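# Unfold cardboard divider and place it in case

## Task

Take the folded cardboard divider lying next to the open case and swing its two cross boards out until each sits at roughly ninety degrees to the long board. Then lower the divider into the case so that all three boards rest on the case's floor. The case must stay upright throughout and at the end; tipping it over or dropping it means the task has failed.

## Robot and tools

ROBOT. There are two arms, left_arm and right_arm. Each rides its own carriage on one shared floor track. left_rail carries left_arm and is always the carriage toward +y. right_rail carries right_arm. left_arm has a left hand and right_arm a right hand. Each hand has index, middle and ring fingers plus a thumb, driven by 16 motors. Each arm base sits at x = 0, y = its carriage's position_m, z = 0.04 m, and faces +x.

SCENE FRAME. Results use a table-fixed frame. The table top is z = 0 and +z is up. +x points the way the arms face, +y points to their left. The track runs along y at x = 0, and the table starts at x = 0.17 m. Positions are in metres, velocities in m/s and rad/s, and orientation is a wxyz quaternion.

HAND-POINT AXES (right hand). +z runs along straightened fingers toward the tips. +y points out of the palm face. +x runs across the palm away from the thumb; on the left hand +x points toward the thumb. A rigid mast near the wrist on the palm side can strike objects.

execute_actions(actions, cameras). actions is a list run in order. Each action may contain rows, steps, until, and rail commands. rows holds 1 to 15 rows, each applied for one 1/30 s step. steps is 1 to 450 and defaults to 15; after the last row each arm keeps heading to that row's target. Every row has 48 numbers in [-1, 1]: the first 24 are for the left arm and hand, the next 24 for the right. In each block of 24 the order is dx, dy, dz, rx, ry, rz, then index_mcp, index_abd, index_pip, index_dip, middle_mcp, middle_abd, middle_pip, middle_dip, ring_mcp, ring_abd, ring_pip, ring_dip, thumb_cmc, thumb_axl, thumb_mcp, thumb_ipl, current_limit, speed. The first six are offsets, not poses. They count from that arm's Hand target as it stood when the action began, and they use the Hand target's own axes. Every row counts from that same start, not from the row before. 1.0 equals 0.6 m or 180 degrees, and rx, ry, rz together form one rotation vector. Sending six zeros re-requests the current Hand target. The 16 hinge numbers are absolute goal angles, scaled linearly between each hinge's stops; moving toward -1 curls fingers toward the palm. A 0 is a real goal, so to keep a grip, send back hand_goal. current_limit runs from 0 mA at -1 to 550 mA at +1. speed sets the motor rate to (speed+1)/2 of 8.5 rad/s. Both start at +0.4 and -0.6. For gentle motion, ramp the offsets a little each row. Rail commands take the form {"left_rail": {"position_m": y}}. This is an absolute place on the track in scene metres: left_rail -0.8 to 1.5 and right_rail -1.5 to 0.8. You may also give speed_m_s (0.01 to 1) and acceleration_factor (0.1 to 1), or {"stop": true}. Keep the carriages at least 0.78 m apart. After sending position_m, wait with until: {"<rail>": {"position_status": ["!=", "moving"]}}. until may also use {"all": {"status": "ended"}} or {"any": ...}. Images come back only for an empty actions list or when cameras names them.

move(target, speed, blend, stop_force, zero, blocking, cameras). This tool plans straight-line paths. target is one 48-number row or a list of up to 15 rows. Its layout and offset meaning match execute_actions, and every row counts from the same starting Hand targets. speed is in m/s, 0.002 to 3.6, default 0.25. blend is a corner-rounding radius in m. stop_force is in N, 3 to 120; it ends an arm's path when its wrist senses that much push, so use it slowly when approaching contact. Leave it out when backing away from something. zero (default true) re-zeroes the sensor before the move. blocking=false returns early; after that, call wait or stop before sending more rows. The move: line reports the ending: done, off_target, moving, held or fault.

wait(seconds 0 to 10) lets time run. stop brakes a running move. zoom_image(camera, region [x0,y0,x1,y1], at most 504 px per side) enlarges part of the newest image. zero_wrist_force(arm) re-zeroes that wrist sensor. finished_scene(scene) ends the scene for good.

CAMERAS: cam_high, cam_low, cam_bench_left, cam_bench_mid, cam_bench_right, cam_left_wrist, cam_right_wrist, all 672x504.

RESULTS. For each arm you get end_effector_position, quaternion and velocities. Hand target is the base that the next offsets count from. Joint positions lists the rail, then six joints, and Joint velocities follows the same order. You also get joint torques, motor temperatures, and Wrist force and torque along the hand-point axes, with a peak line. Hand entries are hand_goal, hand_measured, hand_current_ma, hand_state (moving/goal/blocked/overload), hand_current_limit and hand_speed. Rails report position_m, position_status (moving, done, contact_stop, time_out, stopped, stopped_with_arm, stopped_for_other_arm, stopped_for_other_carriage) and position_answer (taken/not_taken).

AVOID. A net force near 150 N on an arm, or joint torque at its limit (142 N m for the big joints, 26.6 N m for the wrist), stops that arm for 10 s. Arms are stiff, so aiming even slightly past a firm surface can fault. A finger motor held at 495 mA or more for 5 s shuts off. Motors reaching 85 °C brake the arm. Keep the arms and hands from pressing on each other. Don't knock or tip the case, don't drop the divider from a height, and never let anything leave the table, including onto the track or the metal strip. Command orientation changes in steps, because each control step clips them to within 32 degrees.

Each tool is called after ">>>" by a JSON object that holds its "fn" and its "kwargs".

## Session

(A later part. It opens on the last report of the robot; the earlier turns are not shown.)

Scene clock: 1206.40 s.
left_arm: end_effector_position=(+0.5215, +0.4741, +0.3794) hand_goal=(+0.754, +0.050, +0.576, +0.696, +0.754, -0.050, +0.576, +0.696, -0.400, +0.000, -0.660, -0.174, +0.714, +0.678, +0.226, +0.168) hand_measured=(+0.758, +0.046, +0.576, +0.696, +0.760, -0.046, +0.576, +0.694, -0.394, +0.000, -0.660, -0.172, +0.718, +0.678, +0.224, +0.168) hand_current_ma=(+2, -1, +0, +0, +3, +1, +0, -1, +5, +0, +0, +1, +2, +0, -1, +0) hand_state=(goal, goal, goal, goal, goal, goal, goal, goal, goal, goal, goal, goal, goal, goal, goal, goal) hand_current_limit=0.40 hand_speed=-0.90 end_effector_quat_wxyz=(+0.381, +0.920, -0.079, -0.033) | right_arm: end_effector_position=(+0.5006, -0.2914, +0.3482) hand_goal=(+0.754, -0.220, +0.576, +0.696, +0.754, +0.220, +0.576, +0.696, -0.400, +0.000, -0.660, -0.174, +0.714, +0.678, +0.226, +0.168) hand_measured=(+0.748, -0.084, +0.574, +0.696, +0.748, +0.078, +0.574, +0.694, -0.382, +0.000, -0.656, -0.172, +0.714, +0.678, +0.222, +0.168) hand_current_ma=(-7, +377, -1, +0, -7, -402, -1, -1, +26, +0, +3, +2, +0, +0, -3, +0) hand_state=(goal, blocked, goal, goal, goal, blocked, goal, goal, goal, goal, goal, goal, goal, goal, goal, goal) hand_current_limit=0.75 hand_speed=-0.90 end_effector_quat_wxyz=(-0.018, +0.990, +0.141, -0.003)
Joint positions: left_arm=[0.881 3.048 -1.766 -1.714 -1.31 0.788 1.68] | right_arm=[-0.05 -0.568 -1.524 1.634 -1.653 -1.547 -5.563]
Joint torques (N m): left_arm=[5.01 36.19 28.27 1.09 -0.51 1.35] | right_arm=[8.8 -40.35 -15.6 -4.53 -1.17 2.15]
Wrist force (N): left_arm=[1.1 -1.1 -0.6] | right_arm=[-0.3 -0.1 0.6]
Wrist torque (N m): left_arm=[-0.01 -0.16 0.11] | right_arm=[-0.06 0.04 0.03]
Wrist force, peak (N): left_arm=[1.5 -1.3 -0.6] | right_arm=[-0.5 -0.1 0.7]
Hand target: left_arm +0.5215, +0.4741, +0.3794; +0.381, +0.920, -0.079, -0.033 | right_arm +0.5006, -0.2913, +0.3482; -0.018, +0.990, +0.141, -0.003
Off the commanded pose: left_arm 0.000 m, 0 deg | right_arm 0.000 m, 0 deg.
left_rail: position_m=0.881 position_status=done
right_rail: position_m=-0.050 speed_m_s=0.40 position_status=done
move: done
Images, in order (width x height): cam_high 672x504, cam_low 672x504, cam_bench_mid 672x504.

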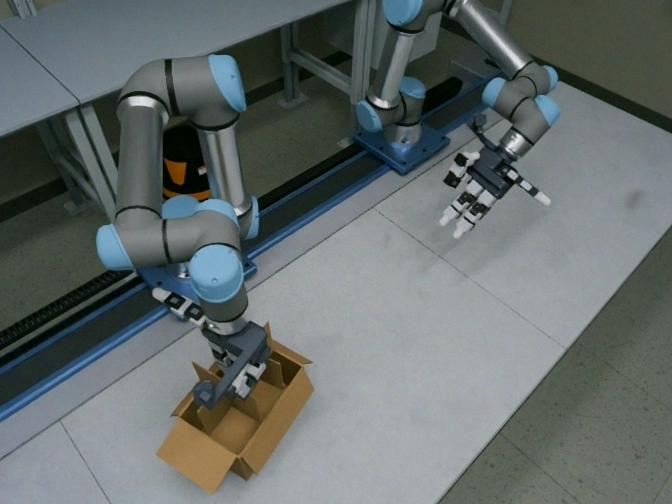

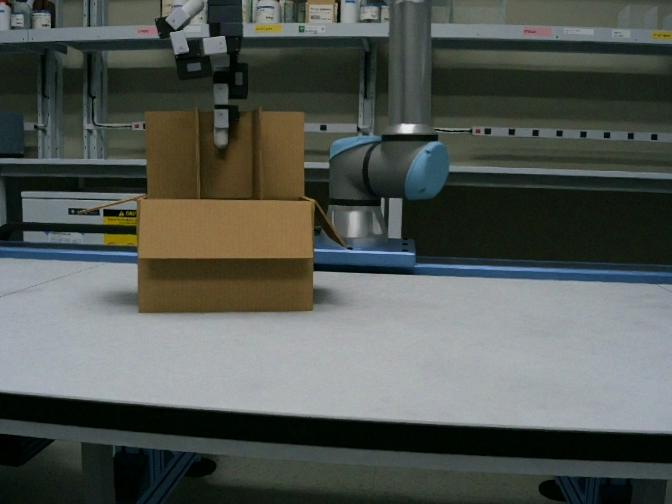

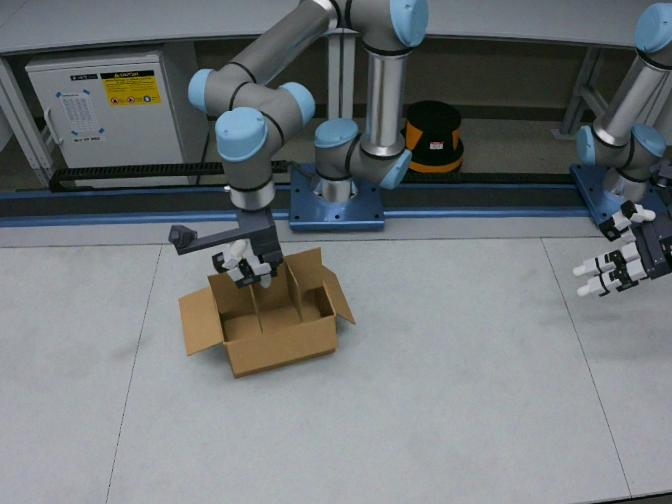

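>>> {"fn": "move", "kwargs": {"target": [[0,0,0,0,0,0,0.754,0.05,0.576,0.696,0.754,-0.05,0.576,0.696,-0.4,0,-0.66,-0.174,0.714,0.678,0.226,0.168,0.4,-0.9,0.0017,0,0,0,0,0,0.754,-0.22,0.576,0.696,0.754,0.22,0.576,0.696,-0.4,0,-0.66,-0.174,0.714,0.678,0.226,0.168,0.75,-0.9],[0,0,0,0,0,0,0.754,0.05,0.576,0.696,0.754,-0.05,0.576,0.696,-0.4,0,-0.66,-0.174,0.714,0.678,0.226,0.168,0.4,-0.9,0.0017,0,0.0117,0,0,0,0.754,-0.22,0.576,0.696,0.754,0.22,0.576,0.696,-0.4,0,-0.66,-0.174,0.714,0.678,0.226,0.168,0.75,-0.9]], "speed": 0.015, "stop_force": 3, "cameras": ["cam_low", "cam_high", "cam_bench_mid"]}}

>>> {"fn": "zoom_image", "kwargs": {"camera": "cam_low", "region": [130, 80, 330, 230]}}

>>> {"fn": "zoom_image", "kwargs": {"camera": "cam_bench_mid", "region": [200, 240, 350, 360]}}

>>> {"fn": "zoom_image", "kwargs": {"camera": "cam_bench_mid", "region": [205, 295, 245, 335]}}

>>> {"fn": "zoom_image", "kwargs": {"camera": "cam_bench_mid", "region": [300, 270, 340, 310]}}

Scene clock: 1231.30 s.
left_arm: end_effector_position=(+0.5215, +0.4741, +0.3794) hand_goal=(+0.754, +0.050, +0.576, +0.696, +0.754, -0.050, +0.576, +0.696, -0.400, +0.000, -0.660, -0.174, +0.714, +0.678, +0.226, +0.168) hand_measured=(+0.758, +0.046, +0.576, +0.696, +0.760, -0.046, +0.576, +0.694, -0.394, +0.000, -0.660, -0.172, +0.718, +0.678, +0.224, +0.168) hand_current_ma=(+2, -1, +0, +0, +3, +1, +0, -1, +5, +0, +0, +1, +2, +0, -1, +0) hand_state=(goal, goal, goal, goal, goal, goal, goal, goal, goal, goal, goal, goal, goal, goal, goal, goal) hand_current_limit=0.40 hand_speed=-0.90 end_effector_quat_wxyz=(+0.381, +0.920, -0.079, -0.033) | right_arm: end_effector_position=(+0.5015, -0.2908, +0.3412) hand_goal=(+0.754, -0.220, +0.576, +0.696, +0.754, +0.220, +0.576, +0.696, -0.400, +0.000, -0.660, -0.174, +0.714, +0.678, +0.226, +0.168) hand_measured=(+0.748, -0.084, +0.574, +0.696, +0.748, +0.078, +0.574, +0.694, -0.382, +0.000, -0.656, -0.172, +0.714, +0.678, +0.222, +0.168) hand_current_ma=(-7, +377, -1, +0, -7, -402, -1, -1, +26, +0, +3, +2, +0, +0, -3, +0) hand_state=(goal, blocked, goal, goal, goal, blocked, goal, goal, goal, goal, goal, goal, goal, goal, goal, goal) hand_current_limit=0.75 hand_speed=-0.90 end_effector_quat_wxyz=(-0.018, +0.990, +0.141, -0.003)
Joint positions: left_arm=[0.881 3.048 -1.766 -1.714 -1.31 0.788 1.68] | right_arm=[-0.05 -0.566 -1.52 1.649 -1.672 -1.547 -5.561]
Joint torques (N m): left_arm=[4.72 35.93 27.29 1.02 -0.39 1.29] | right_arm=[8.35 -11.38 -16.63 -4.61 0 2.14]
Wrist force (N): left_arm=[0.9 -1.4 -0.1] | right_arm=[-0.6 0.0 0.3]
Wrist torque (N m): left_arm=[-0.07 -0.13 0.09] | right_arm=[-0.04 0.08 -0.01]
Wrist force, peak (N): left_arm=[1.3 -1.6 -0.7] | right_arm=[-0.7 -0.1 0.6]
Hand target: left_arm +0.5215, +0.4741, +0.3794; +0.381, +0.920, -0.079, -0.033 | right_arm +0.5015, -0.2908, +0.3412; -0.018, +0.990, +0.141, -0.003
Off the commanded pose: left_arm 0.000 m, 0 deg | right_arm 0.000 m, 0 deg.
left_rail: position_m=0.881 position_status=done
right_rail: position_m=-0.050 speed_m_s=0.40 position_status=done
move: done
Images, in order (width x height): cam_high 672x504, cam_low 672x504, cam_bench_mid 672x504.

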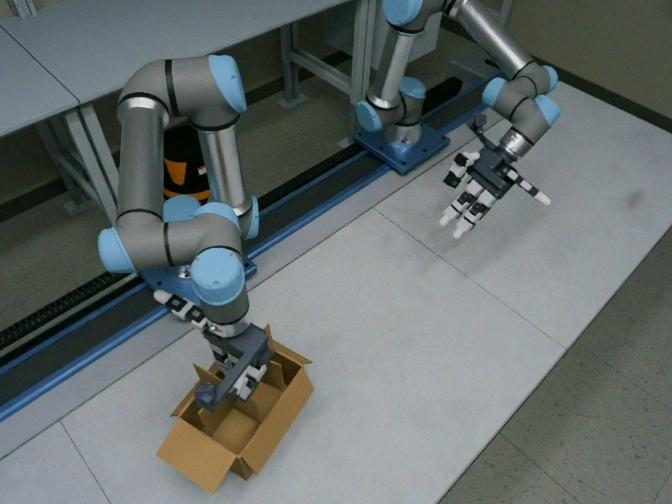

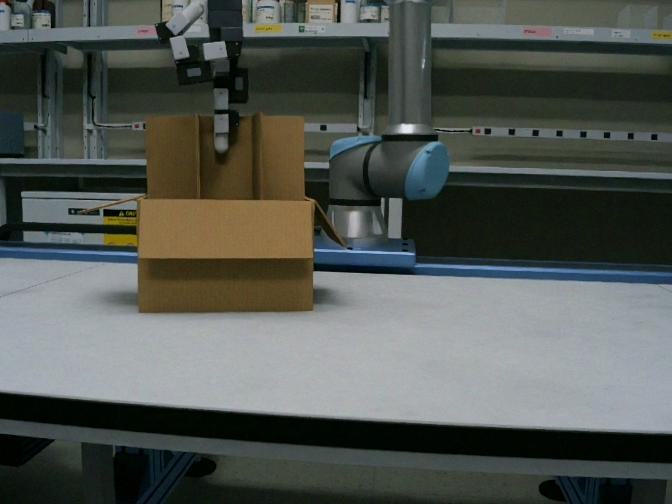

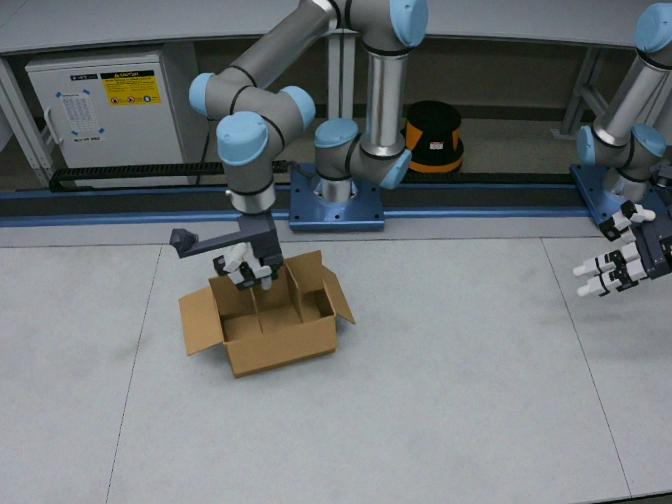

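Scaled by 2.520 from the camera's 672x504 image, which has a finer 960x720 frame.

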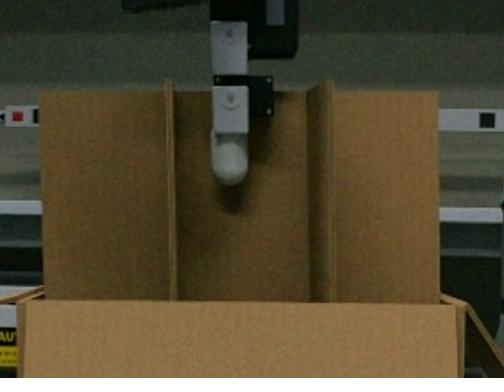

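Scaled by 3.360 from the camera's 672x504 image, which has a finer 960x720 frame.

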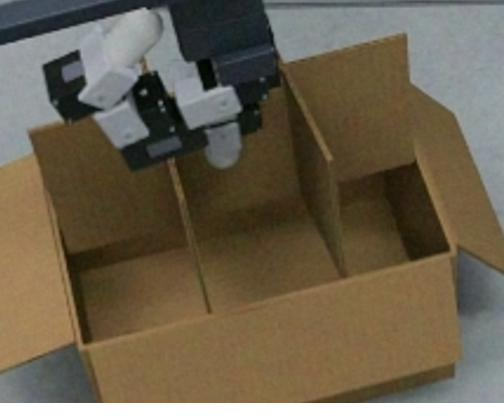

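Scaled by 12.600 from the camera's 672x504 image, which has a finer 960x720 frame.

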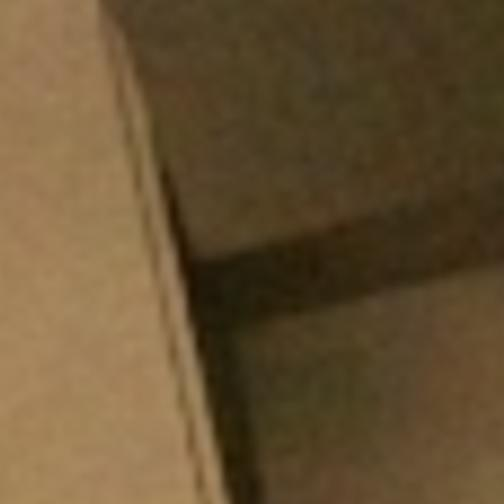

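Scaled by 12.600 from the camera's 672x504 image, which has a finer 960x720 frame.

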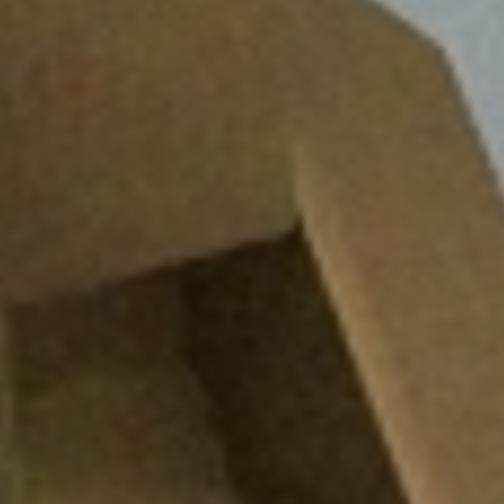

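>>> {"fn": "move", "kwargs": {"target": [[0,0,0,0,0,0,0.754,0.05,0.576,0.696,0.754,-0.05,0.576,0.696,-0.4,0,-0.66,-0.174,0.714,0.678,0.226,0.168,0.4,-0.9,0,0.0004,0.0167,0,0,0,0.754,-0.22,0.576,0.696,0.754,0.22,0.576,0.696,-0.4,0,-0.66,-0.174,0.714,0.678,0.226,0.168,0.75,-0.9]], "speed": 0.015, "stop_force": 3, "cameras": ["cam_low", "cam_high", "cam_bench_mid"]}}

>>> {"fn": "zoom_image", "kwargs": {"camera": "cam_low", "region": [130, 80, 330, 230]}}

>>> {"fn": "zoom_image", "kwargs": {"camera": "cam_bench_mid", "region": [200, 240, 350, 360]}}

>>> {"fn": "zoom_image", "kwargs": {"camera": "cam_high", "region": [170, 330, 320, 480]}}

Scene clock: 1239.00 s.
left_arm: end_effector_position=(+0.5215, +0.4741, +0.3794) hand_goal=(+0.754, +0.050, +0.576, +0.696, +0.754, -0.050, +0.576, +0.696, -0.400, +0.000, -0.660, -0.174, +0.714, +0.678, +0.226, +0.168) hand_measured=(+0.758, +0.046, +0.576, +0.696, +0.760, -0.046, +0.576, +0.694, -0.394, +0.000, -0.660, -0.172, +0.718, +0.678, +0.224, +0.168) hand_current_ma=(+2, -1, +0, +0, +3, +1, +0, -1, +5, +0, +0, +1, +2, +0, -1, +0) hand_state=(goal, goal, goal, goal, goal, goal, goal, goal, goal, goal, goal, goal, goal, goal, goal, goal) hand_current_limit=0.40 hand_speed=-0.90 end_effector_quat_wxyz=(+0.381, +0.920, -0.079, -0.033) | right_arm: end_effector_position=(+0.5015, -0.2907, +0.3312) hand_goal=(+0.754, -0.220, +0.576, +0.696, +0.754, +0.220, +0.576, +0.696, -0.400, +0.000, -0.660, -0.174, +0.714, +0.678, +0.226, +0.168) hand_measured=(+0.748, -0.084, +0.574, +0.696, +0.748, +0.078, +0.574, +0.694, -0.382, +0.000, -0.656, -0.172, +0.714, +0.678, +0.222, +0.168) hand_current_ma=(-7, +377, -1, +0, -7, -402, -1, -1, +26, +0, +3, +2, +0, +0, -3, +0) hand_state=(goal, blocked, goal, goal, goal, blocked, goal, goal, goal, goal, goal, goal, goal, goal, goal, goal) hand_current_limit=0.75 hand_speed=-0.90 end_effector_quat_wxyz=(-0.018, +0.990, +0.141, -0.003)
Joint positions: left_arm=[0.881 3.048 -1.766 -1.714 -1.31 0.788 1.68] | right_arm=[-0.05 -0.566 -1.517 1.671 -1.697 -1.547 -5.561]
Joint torques (N m): left_arm=[4.67 34.83 28.06 1.22 -0.38 1.2] | right_arm=[8.6 -12.44 -16.26 -4.6 0 2.23]
Wrist force (N): left_arm=[1.0 -1.0 -0.3] | right_arm=[-0.6 -0.1 0.4]
Wrist torque (N m): left_arm=[-0.02 -0.14 0.09] | right_arm=[-0.06 0.07 -0.01]
Wrist force, peak (N): left_arm=[1.4 -1.5 -0.3] | right_arm=[-0.6 -0.4 0.5]
Hand target: left_arm +0.5215, +0.4741, +0.3794; +0.381, +0.920, -0.079, -0.033 | right_arm +0.5015, -0.2907, +0.3312; -0.018, +0.990, +0.141, -0.003
Off the commanded pose: left_arm 0.000 m, 0 deg | right_arm 0.000 m, 0 deg.
left_rail: position_m=0.881 position_status=done
right_rail: position_m=-0.050 speed_m_s=0.40 position_status=done
move: done
Images, in order (width x height): cam_high 672x504, cam_low 672x504, cam_bench_mid 672x504.

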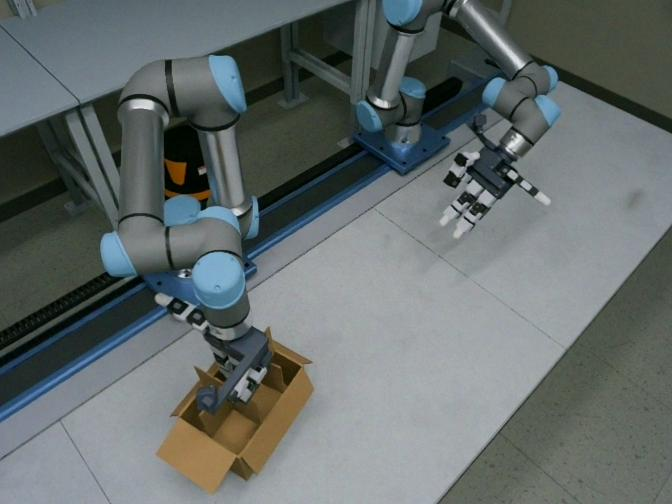

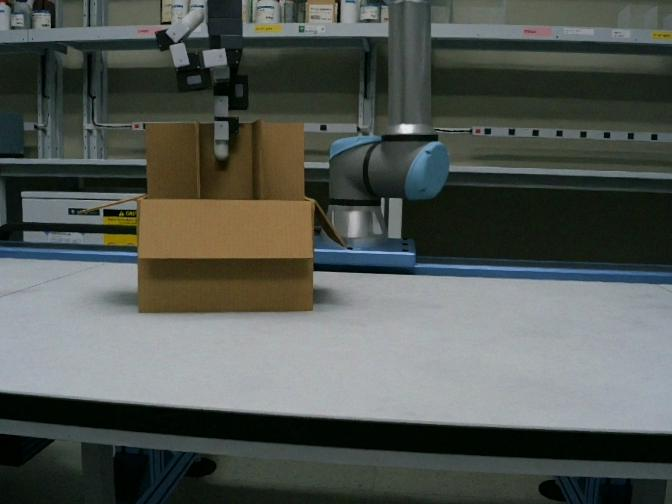

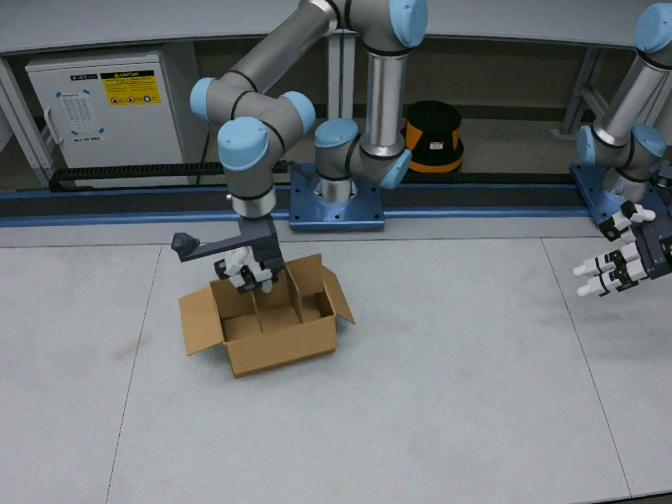

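Scaled by 2.520 from the camera's 672x504 image, which has a finer 960x720 frame.

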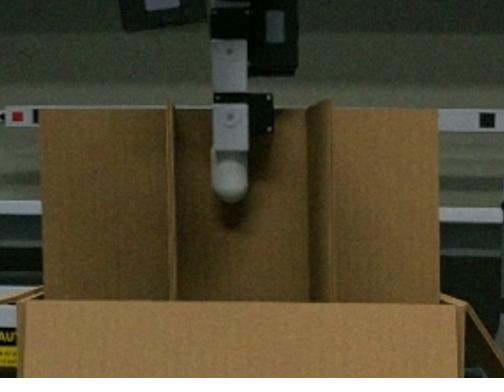

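Scaled by 3.360 from the camera's 672x504 image, which has a finer 960x720 frame.

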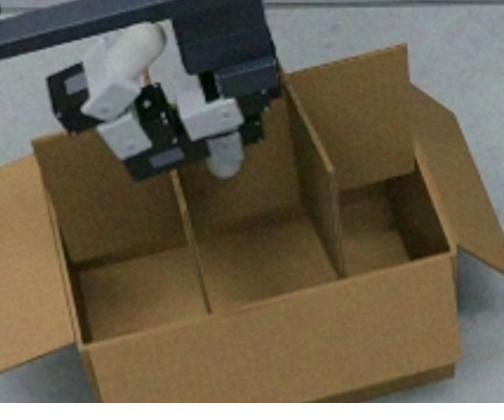

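Scaled by 3.360 from the camera's 672x504 image, which has a finer 960x720 frame.

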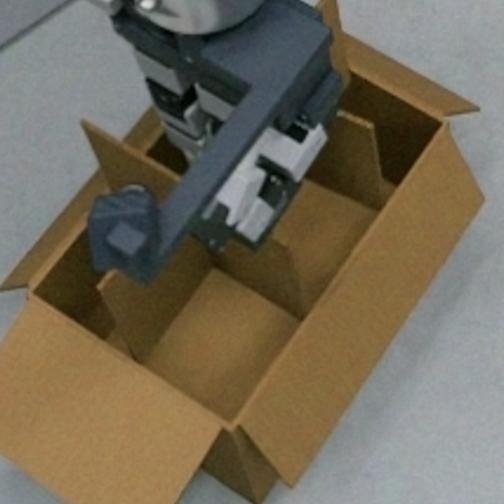

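>>> {"fn": "move", "kwargs": {"target": [[0,0,0,0,0,0,0.754,0.05,0.576,0.696,0.754,-0.05,0.576,0.696,-0.4,0,-0.66,-0.174,0.714,0.678,0.226,0.168,0.4,-0.9,0,-0.007,0,-0.0075,0,0,0.754,-0.22,0.576,0.696,0.754,0.22,0.576,0.696,-0.4,0,-0.66,-0.174,0.714,0.678,0.226,0.168,0.75,-0.9]], "speed": 0.02, "cameras": ["cam_low", "cam_high", "cam_bench_mid"]}}

>>> {"fn": "zoom_image", "kwargs": {"camera": "cam_low", "region": [130, 80, 330, 230]}}

>>> {"fn": "zoom_image", "kwargs": {"camera": "cam_bench_mid", "region": [200, 240, 350, 360]}}

Scene clock: 1255.87 s.
left_arm: end_effector_position=(+0.5215, +0.4741, +0.3794) hand_goal=(+0.754, +0.050, +0.576, +0.696, +0.754, -0.050, +0.576, +0.696, -0.400, +0.000, -0.660, -0.174, +0.714, +0.678, +0.226, +0.168) hand_measured=(+0.758, +0.046, +0.576, +0.696, +0.760, -0.046, +0.576, +0.694, -0.394, +0.000, -0.660, -0.172, +0.718, +0.678, +0.224, +0.168) hand_current_ma=(+2, -1, +0, +0, +3, +1, +0, -1, +5, +0, +0, +1, +2, +0, -1, +0) hand_state=(goal, goal, goal, goal, goal, goal, goal, goal, goal, goal, goal, goal, goal, goal, goal, goal) hand_current_limit=0.40 hand_speed=-0.90 end_effector_quat_wxyz=(+0.381, +0.920, -0.079, -0.033) | right_arm: end_effector_position=(+0.5003, -0.2867, +0.3314) hand_goal=(+0.754, -0.220, +0.576, +0.696, +0.754, +0.220, +0.576, +0.696, -0.400, +0.000, -0.660, -0.174, +0.714, +0.678, +0.226, +0.168) hand_measured=(+0.748, -0.084, +0.574, +0.696, +0.748, +0.078, +0.574, +0.694, -0.382, +0.000, -0.656, -0.172, +0.714, +0.678, +0.222, +0.168) hand_current_ma=(-6, +377, -1, +0, -6, -402, -1, -1, +26, +0, +3, +2, +0, +0, -3, +0) hand_state=(goal, blocked, goal, goal, goal, blocked, goal, goal, goal, goal, goal, goal, goal, goal, goal, goal) hand_current_limit=0.75 hand_speed=-0.90 end_effector_quat_wxyz=(-0.007, +0.990, +0.141, -0.001)
Joint positions: left_arm=[0.881 3.048 -1.766 -1.714 -1.31 0.788 1.68] | right_arm=[-0.05 -0.553 -1.528 1.692 -1.724 -1.562 -5.548]
Joint torques (N m): left_arm=[4.94 35.21 27.55 1.26 -0.54 1.09] | right_arm=[7.74 -40.44 -15.2 -4.49 -1.57 2.27]
Wrist force (N): left_arm=[1.0 -1.1 -0.5] | right_arm=[-0.6 -0.2 0.0]
Wrist torque (N m): left_arm=[0.00 -0.15 0.08] | right_arm=[-0.02 0.10 -0.02]
Wrist force, peak (N): left_arm=[1.3 -1.4 -0.7] | right_arm=[-0.8 -0.2 0.4]
Hand target: left_arm +0.5215, +0.4741, +0.3794; +0.381, +0.920, -0.079, -0.033 | right_arm +0.5003, -0.2867, +0.3314; -0.007, +0.990, +0.141, -0.001
Off the commanded pose: left_arm 0.000 m, 0 deg | right_arm 0.000 m, 0 deg.
left_rail: position_m=0.881 position_status=done
right_rail: position_m=-0.050 speed_m_s=0.40 position_status=done
move: done
Images, in order (width x height): cam_high 672x504, cam_low 672x504, cam_bench_mid 672x504.

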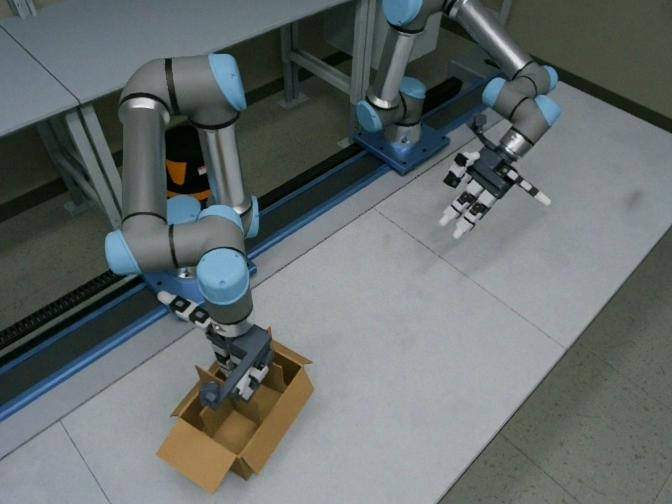

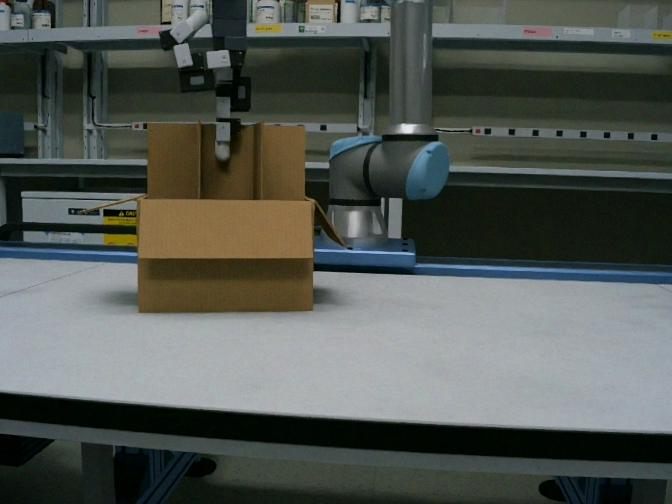

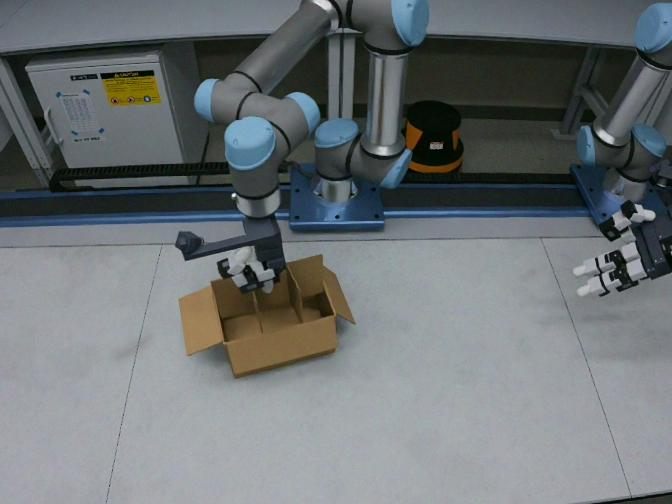

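Scaled by 2.520 from the camera's 672x504 image, which has a finer 960x720 frame.

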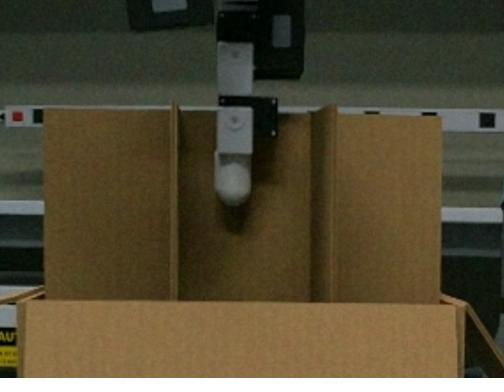

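Scaled by 3.360 from the camera's 672x504 image, which has a finer 960x720 frame.

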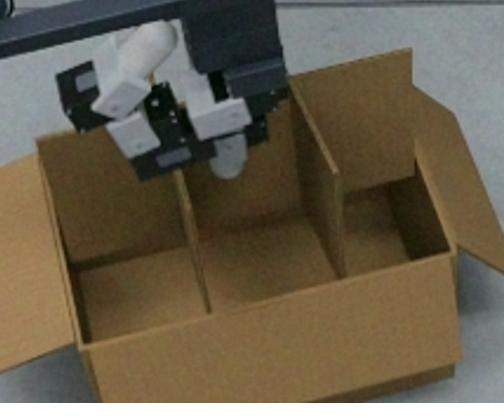

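>>> {"fn": "move", "kwargs": {"target": [[0,0,0,0,0,0,0.754,0.05,0.576,0.696,0.754,-0.05,0.576,0.696,-0.4,0,-0.66,-0.174,0.714,0.678,0.226,0.168,0.4,-0.9,0,0,0.0833,0,0,0,0.754,-0.22,0.576,0.696,0.754,0.22,0.576,0.696,-0.4,0,-0.66,-0.174,0.714,0.678,0.226,0.168,0.75,-0.9]], "speed": 0.025, "stop_force": 4, "cameras": ["cam_low", "cam_high", "cam_bench_mid"]}}

>>> {"fn": "zoom_image", "kwargs": {"camera": "cam_low", "region": [120, 80, 340, 330]}}

>>> {"fn": "zoom_image", "kwargs": {"camera": "cam_bench_mid", "region": [200, 240, 350, 360]}}

>>> {"fn": "zoom_image", "kwargs": {"camera": "cam_high", "region": [170, 330, 320, 480]}}

Scene clock: 1265.83 s.
left_arm: end_effector_position=(+0.5215, +0.4741, +0.3794) hand_goal=(+0.754, +0.050, +0.576, +0.696, +0.754, -0.050, +0.576, +0.696, -0.400, +0.000, -0.660, -0.174, +0.714, +0.678, +0.226, +0.168) hand_measured=(+0.758, +0.046, +0.576, +0.696, +0.760, -0.046, +0.576, +0.694, -0.394, +0.000, -0.660, -0.172, +0.718, +0.678, +0.224, +0.168) hand_current_ma=(+2, -1, +0, +0, +3, +1, +0, -1, +5, +0, +0, +1, +2, +0, -1, +0) hand_state=(goal, goal, goal, goal, goal, goal, goal, goal, goal, goal, goal, goal, goal, goal, goal, goal) hand_current_limit=0.40 hand_speed=-0.90 end_effector_quat_wxyz=(+0.381, +0.920, -0.079, -0.033) | right_arm: end_effector_position=(+0.5001, -0.2860, +0.2814) hand_goal=(+0.754, -0.220, +0.576, +0.696, +0.754, +0.220, +0.576, +0.696, -0.400, +0.000, -0.660, -0.174, +0.714, +0.678, +0.226, +0.168) hand_measured=(+0.748, -0.084, +0.574, +0.696, +0.748, +0.078, +0.574, +0.694, -0.382, +0.000, -0.656, -0.172, +0.714, +0.678, +0.222, +0.168) hand_current_ma=(-6, +377, -1, +0, -6, -402, -1, -1, +26, +0, +3, +2, +0, +0, -3, +0) hand_state=(goal, blocked, goal, goal, goal, blocked, goal, goal, goal, goal, goal, goal, goal, goal, goal, goal) hand_current_limit=0.75 hand_speed=-0.90 end_effector_quat_wxyz=(-0.007, +0.990, +0.141, -0.001)
Joint positions: left_arm=[0.881 3.048 -1.766 -1.714 -1.31 0.788 1.68] | right_arm=[-0.05 -0.552 -1.502 1.796 -1.854 -1.562 -5.547]
Joint torques (N m): left_arm=[4.17 35.34 27.92 1.21 -0.52 1.1] | right_arm=[9.79 -12.23 -15.28 -4.87 -1 2.43]
Wrist force (N): left_arm=[1.1 -1.0 -0.3] | right_arm=[-0.8 0.1 0.3]
Wrist torque (N m): left_arm=[-0.02 -0.15 0.10] | right_arm=[0.01 0.10 -0.03]
Wrist force, peak (N): left_arm=[1.4 -1.4 -0.4] | right_arm=[-0.8 -0.2 0.4]
Hand target: left_arm +0.5215, +0.4741, +0.3794; +0.381, +0.920, -0.079, -0.033 | right_arm +0.5001, -0.2860, +0.2814; -0.007, +0.990, +0.141, -0.001
Off the commanded pose: left_arm 0.000 m, 0 deg | right_arm 0.000 m, 0 deg.
left_rail: position_m=0.881 position_status=done
right_rail: position_m=-0.050 speed_m_s=0.40 position_status=done
move: done
Images, in order (width x height): cam_high 672x504, cam_low 672x504, cam_bench_mid 672x504.

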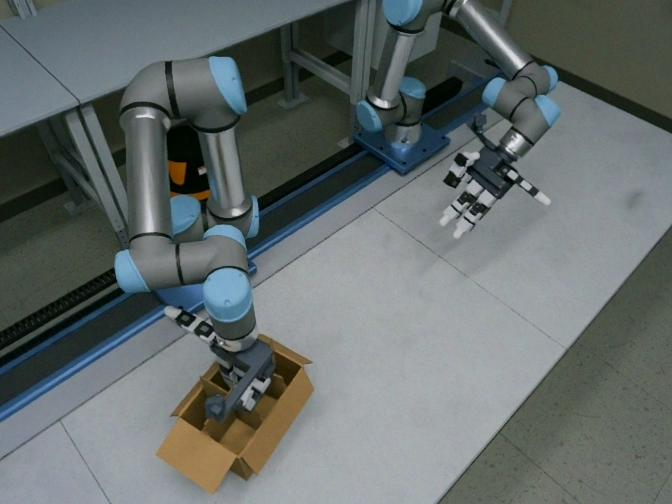

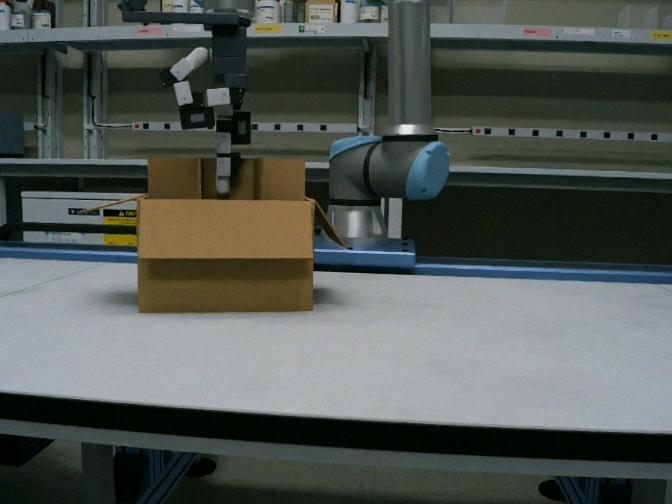

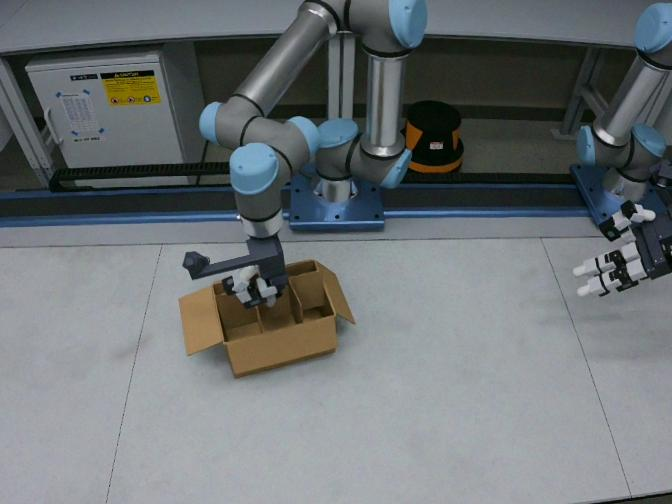

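Scaled by 2.016 from the camera's 672x504 image, which has a finer 960x720 frame.

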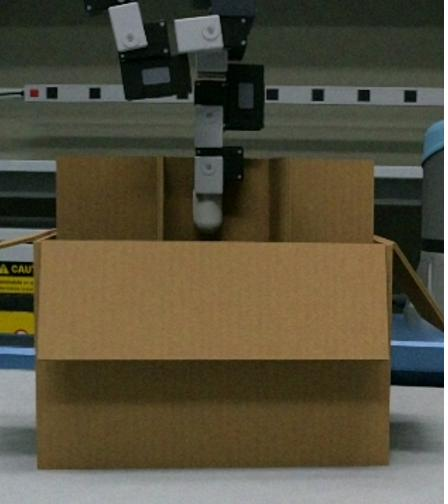

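Scaled by 3.360 from the camera's 672x504 image, which has a finer 960x720 frame.

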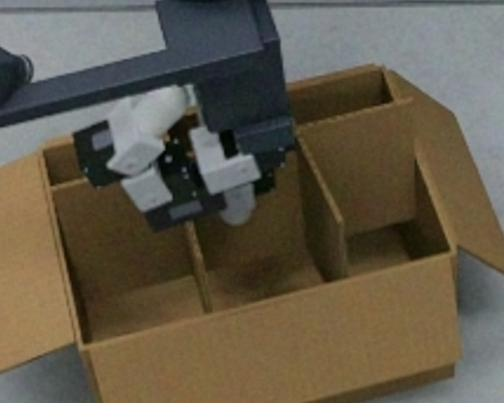

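Scaled by 3.360 from the camera's 672x504 image, which has a finer 960x720 frame.

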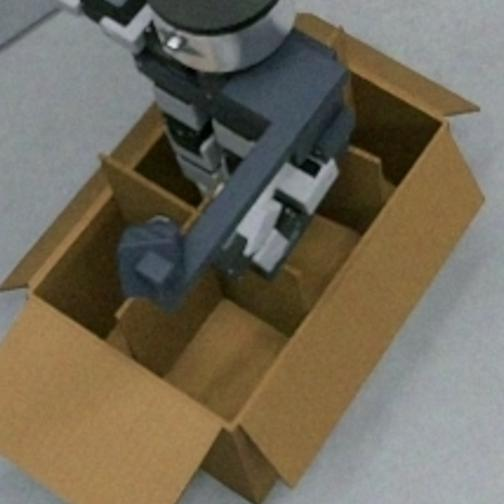

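>>> {"fn": "move", "kwargs": {"target": [[0,0,0,0,0,0,0.754,0.05,0.576,0.696,0.754,-0.05,0.576,0.696,-0.4,0,-0.66,-0.174,0.714,0.678,0.226,0.168,0.4,-0.9,0,0,0.13,0,0,0,0.754,-0.22,0.576,0.696,0.754,0.22,0.576,0.696,-0.4,0,-0.66,-0.174,0.714,0.678,0.226,0.168,0.75,-0.9],[0,0,0,0,0,0,0.754,0.05,0.576,0.696,0.754,-0.05,0.576,0.696,-0.4,0,-0.66,-0.174,0.714,0.678,0.226,0.168,0.4,-0.9,0,0,0.167,0,0,0,0.754,-0.22,0.576,0.696,0.754,0.22,0.576,0.696,-0.4,0,-0.66,-0.174,0.714,0.678,0.226,0.168,0.75,-0.9]], "speed": [0.03, 0.01], "stop_force": 3, "cameras": ["cam_low", "cam_high", "cam_bench_mid"]}}

>>> {"fn": "zoom_image", "kwargs": {"camera": "cam_low", "region": [120, 80, 340, 330]}}

>>> {"fn": "zoom_image", "kwargs": {"camera": "cam_bench_mid", "region": [200, 240, 350, 360]}}

>>> {"fn": "zoom_image", "kwargs": {"camera": "cam_high", "region": [170, 330, 320, 480]}}

Scene clock: 1282.00 s.
left_arm: end_effector_position=(+0.5215, +0.4741, +0.3794) hand_goal=(+0.754, +0.050, +0.576, +0.696, +0.754, -0.050, +0.576, +0.696, -0.400, +0.000, -0.660, -0.174, +0.714, +0.678, +0.226, +0.168) hand_measured=(+0.758, +0.046, +0.576, +0.696, +0.760, -0.046, +0.576, +0.694, -0.394, +0.000, -0.660, -0.172, +0.718, +0.678, +0.224, +0.168) hand_current_ma=(+2, -1, +0, +0, +3, +1, +0, -1, +5, +0, +0, +1, +2, +0, -1, +0) hand_state=(goal, goal, goal, goal, goal, goal, goal, goal, goal, goal, goal, goal, goal, goal, goal, goal) hand_current_limit=0.40 hand_speed=-0.90 end_effector_quat_wxyz=(+0.381, +0.920, -0.079, -0.033) | right_arm: end_effector_position=(+0.4998, -0.2850, +0.2003) hand_goal=(+0.754, -0.220, +0.576, +0.696, +0.754, +0.220, +0.576, +0.696, -0.400, +0.000, -0.660, -0.174, +0.714, +0.678, +0.226, +0.168) hand_measured=(+0.746, -0.084, +0.574, +0.696, +0.746, +0.078, +0.574, +0.694, -0.382, +0.000, -0.656, -0.172, +0.714, +0.678, +0.222, +0.168) hand_current_ma=(-8, +377, -1, +0, -8, -402, -1, -1, +26, +0, +3, +2, +0, +0, -3, +0) hand_state=(goal, blocked, goal, goal, goal, blocked, goal, goal, goal, goal, goal, goal, goal, goal, goal, goal) hand_current_limit=0.75 hand_speed=-0.90 end_effector_quat_wxyz=(-0.007, +0.990, +0.141, -0.001)
Joint positions: left_arm=[0.881 3.048 -1.766 -1.714 -1.31 0.788 1.68] | right_arm=[-0.05 -0.551 -1.426 1.935 -2.069 -1.562 -5.546]
Joint torques (N m): left_arm=[4.12 36.04 28.01 1.3 -0.66 1.07] | right_arm=[5.4 -42.07 -26.32 -0.12 -0.54 1.64]
Wrist force (N): left_arm=[1.0 -0.9 -0.2] | right_arm=[-0.7 0.7 0.6]
Wrist torque (N m): left_arm=[-0.01 -0.14 0.09] | right_arm=[0.00 0.10 0.01]
Wrist force, peak (N): left_arm=[1.4 -1.5 -0.8] | right_arm=[-0.6 0.5 -2.5]
Hand target: left_arm +0.5215, +0.4741, +0.3794; +0.381, +0.920, -0.079, -0.033 | right_arm +0.4998, -0.2850, +0.2003; -0.007, +0.990, +0.141, -0.001 (not the last commanded pose)
Off the commanded pose: left_arm 0.000 m, 0 deg | right_arm 0.019 m, 0 deg.
left_rail: position_m=0.881 position_status=done
right_rail: position_m=-0.050 speed_m_s=0.40 position_status=done
move: contact (right_arm); path passed 1 of 2 targets
Images, in order (width x height): cam_high 672x504, cam_low 672x504, cam_bench_mid 672x504.

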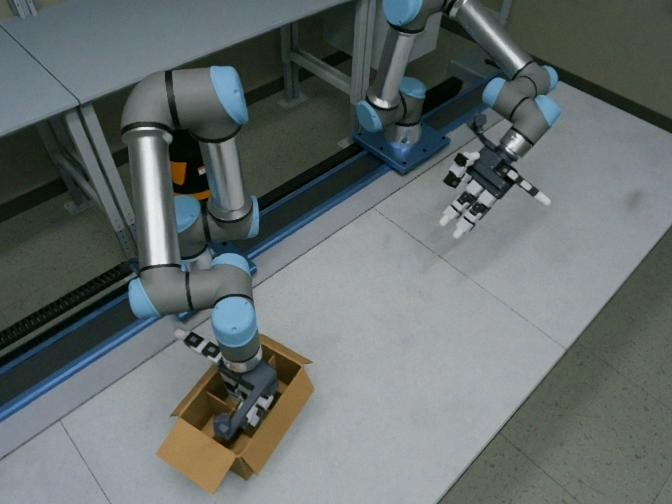

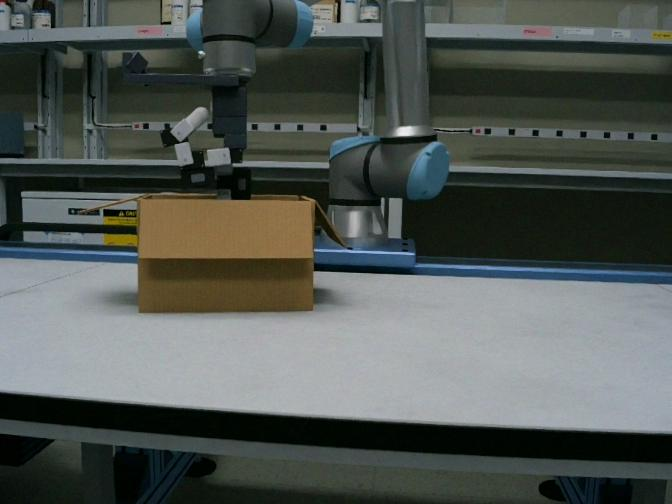

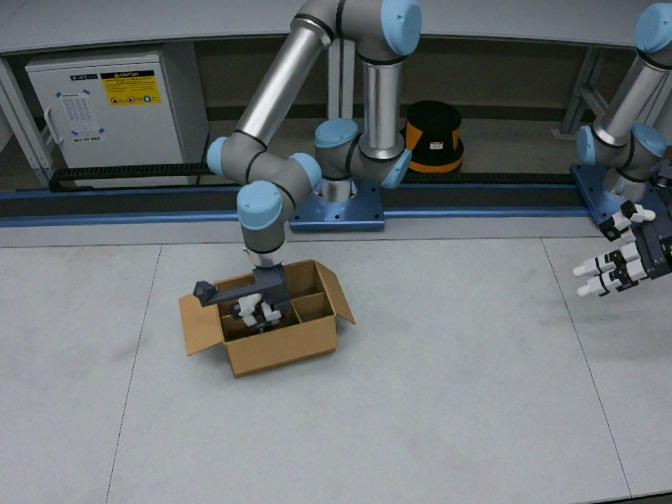

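Scaled by 2.016 from the camera's 672x504 image, which has a finer 960x720 frame.

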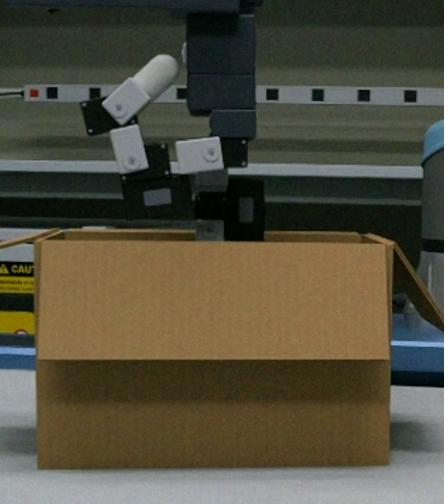

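Scaled by 3.360 from the camera's 672x504 image, which has a finer 960x720 frame.

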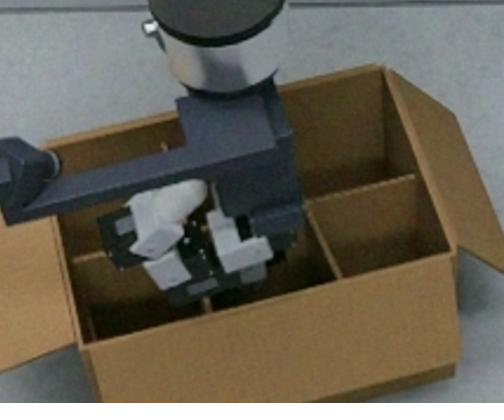

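Scaled by 3.360 from the camera's 672x504 image, which has a finer 960x720 frame.

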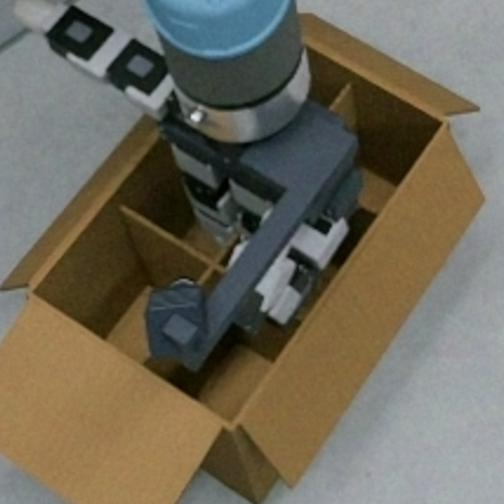

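>>> {"fn": "zoom_image", "kwargs": {"camera": "cam_low", "region": [170, 140, 270, 215]}}

>>> {"fn": "zoom_image", "kwargs": {"camera": "cam_bench_mid", "region": [230, 270, 310, 345]}}

>>> {"fn": "zoom_image", "kwargs": {"camera": "cam_high", "region": [215, 380, 285, 450]}}

Scaled by 5.040 from the camera's 672x504 image, which has a finer 960x720 frame.

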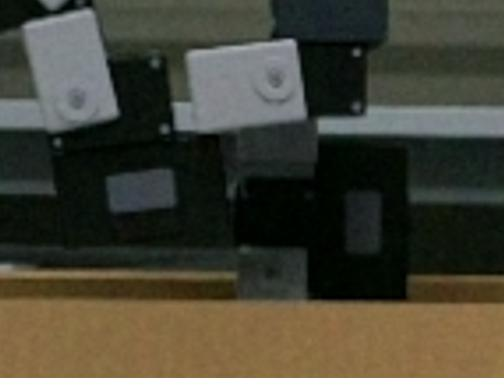

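Scaled by 6.300 from the camera's 672x504 image, which has a finer 960x720 frame.

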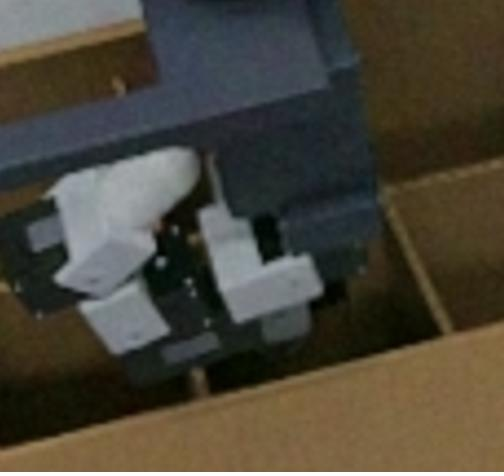

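Scaled by 7.200 from the camera's 672x504 image, which has a finer 960x720 frame.

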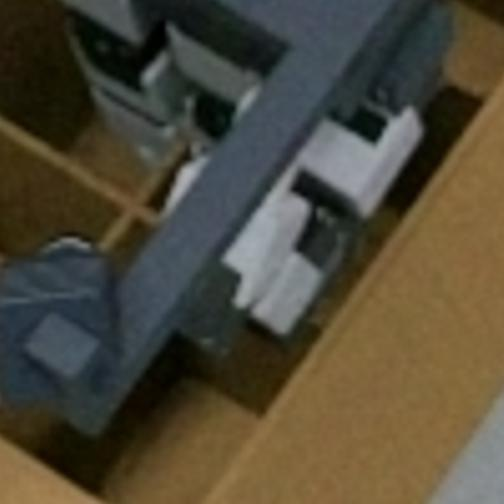

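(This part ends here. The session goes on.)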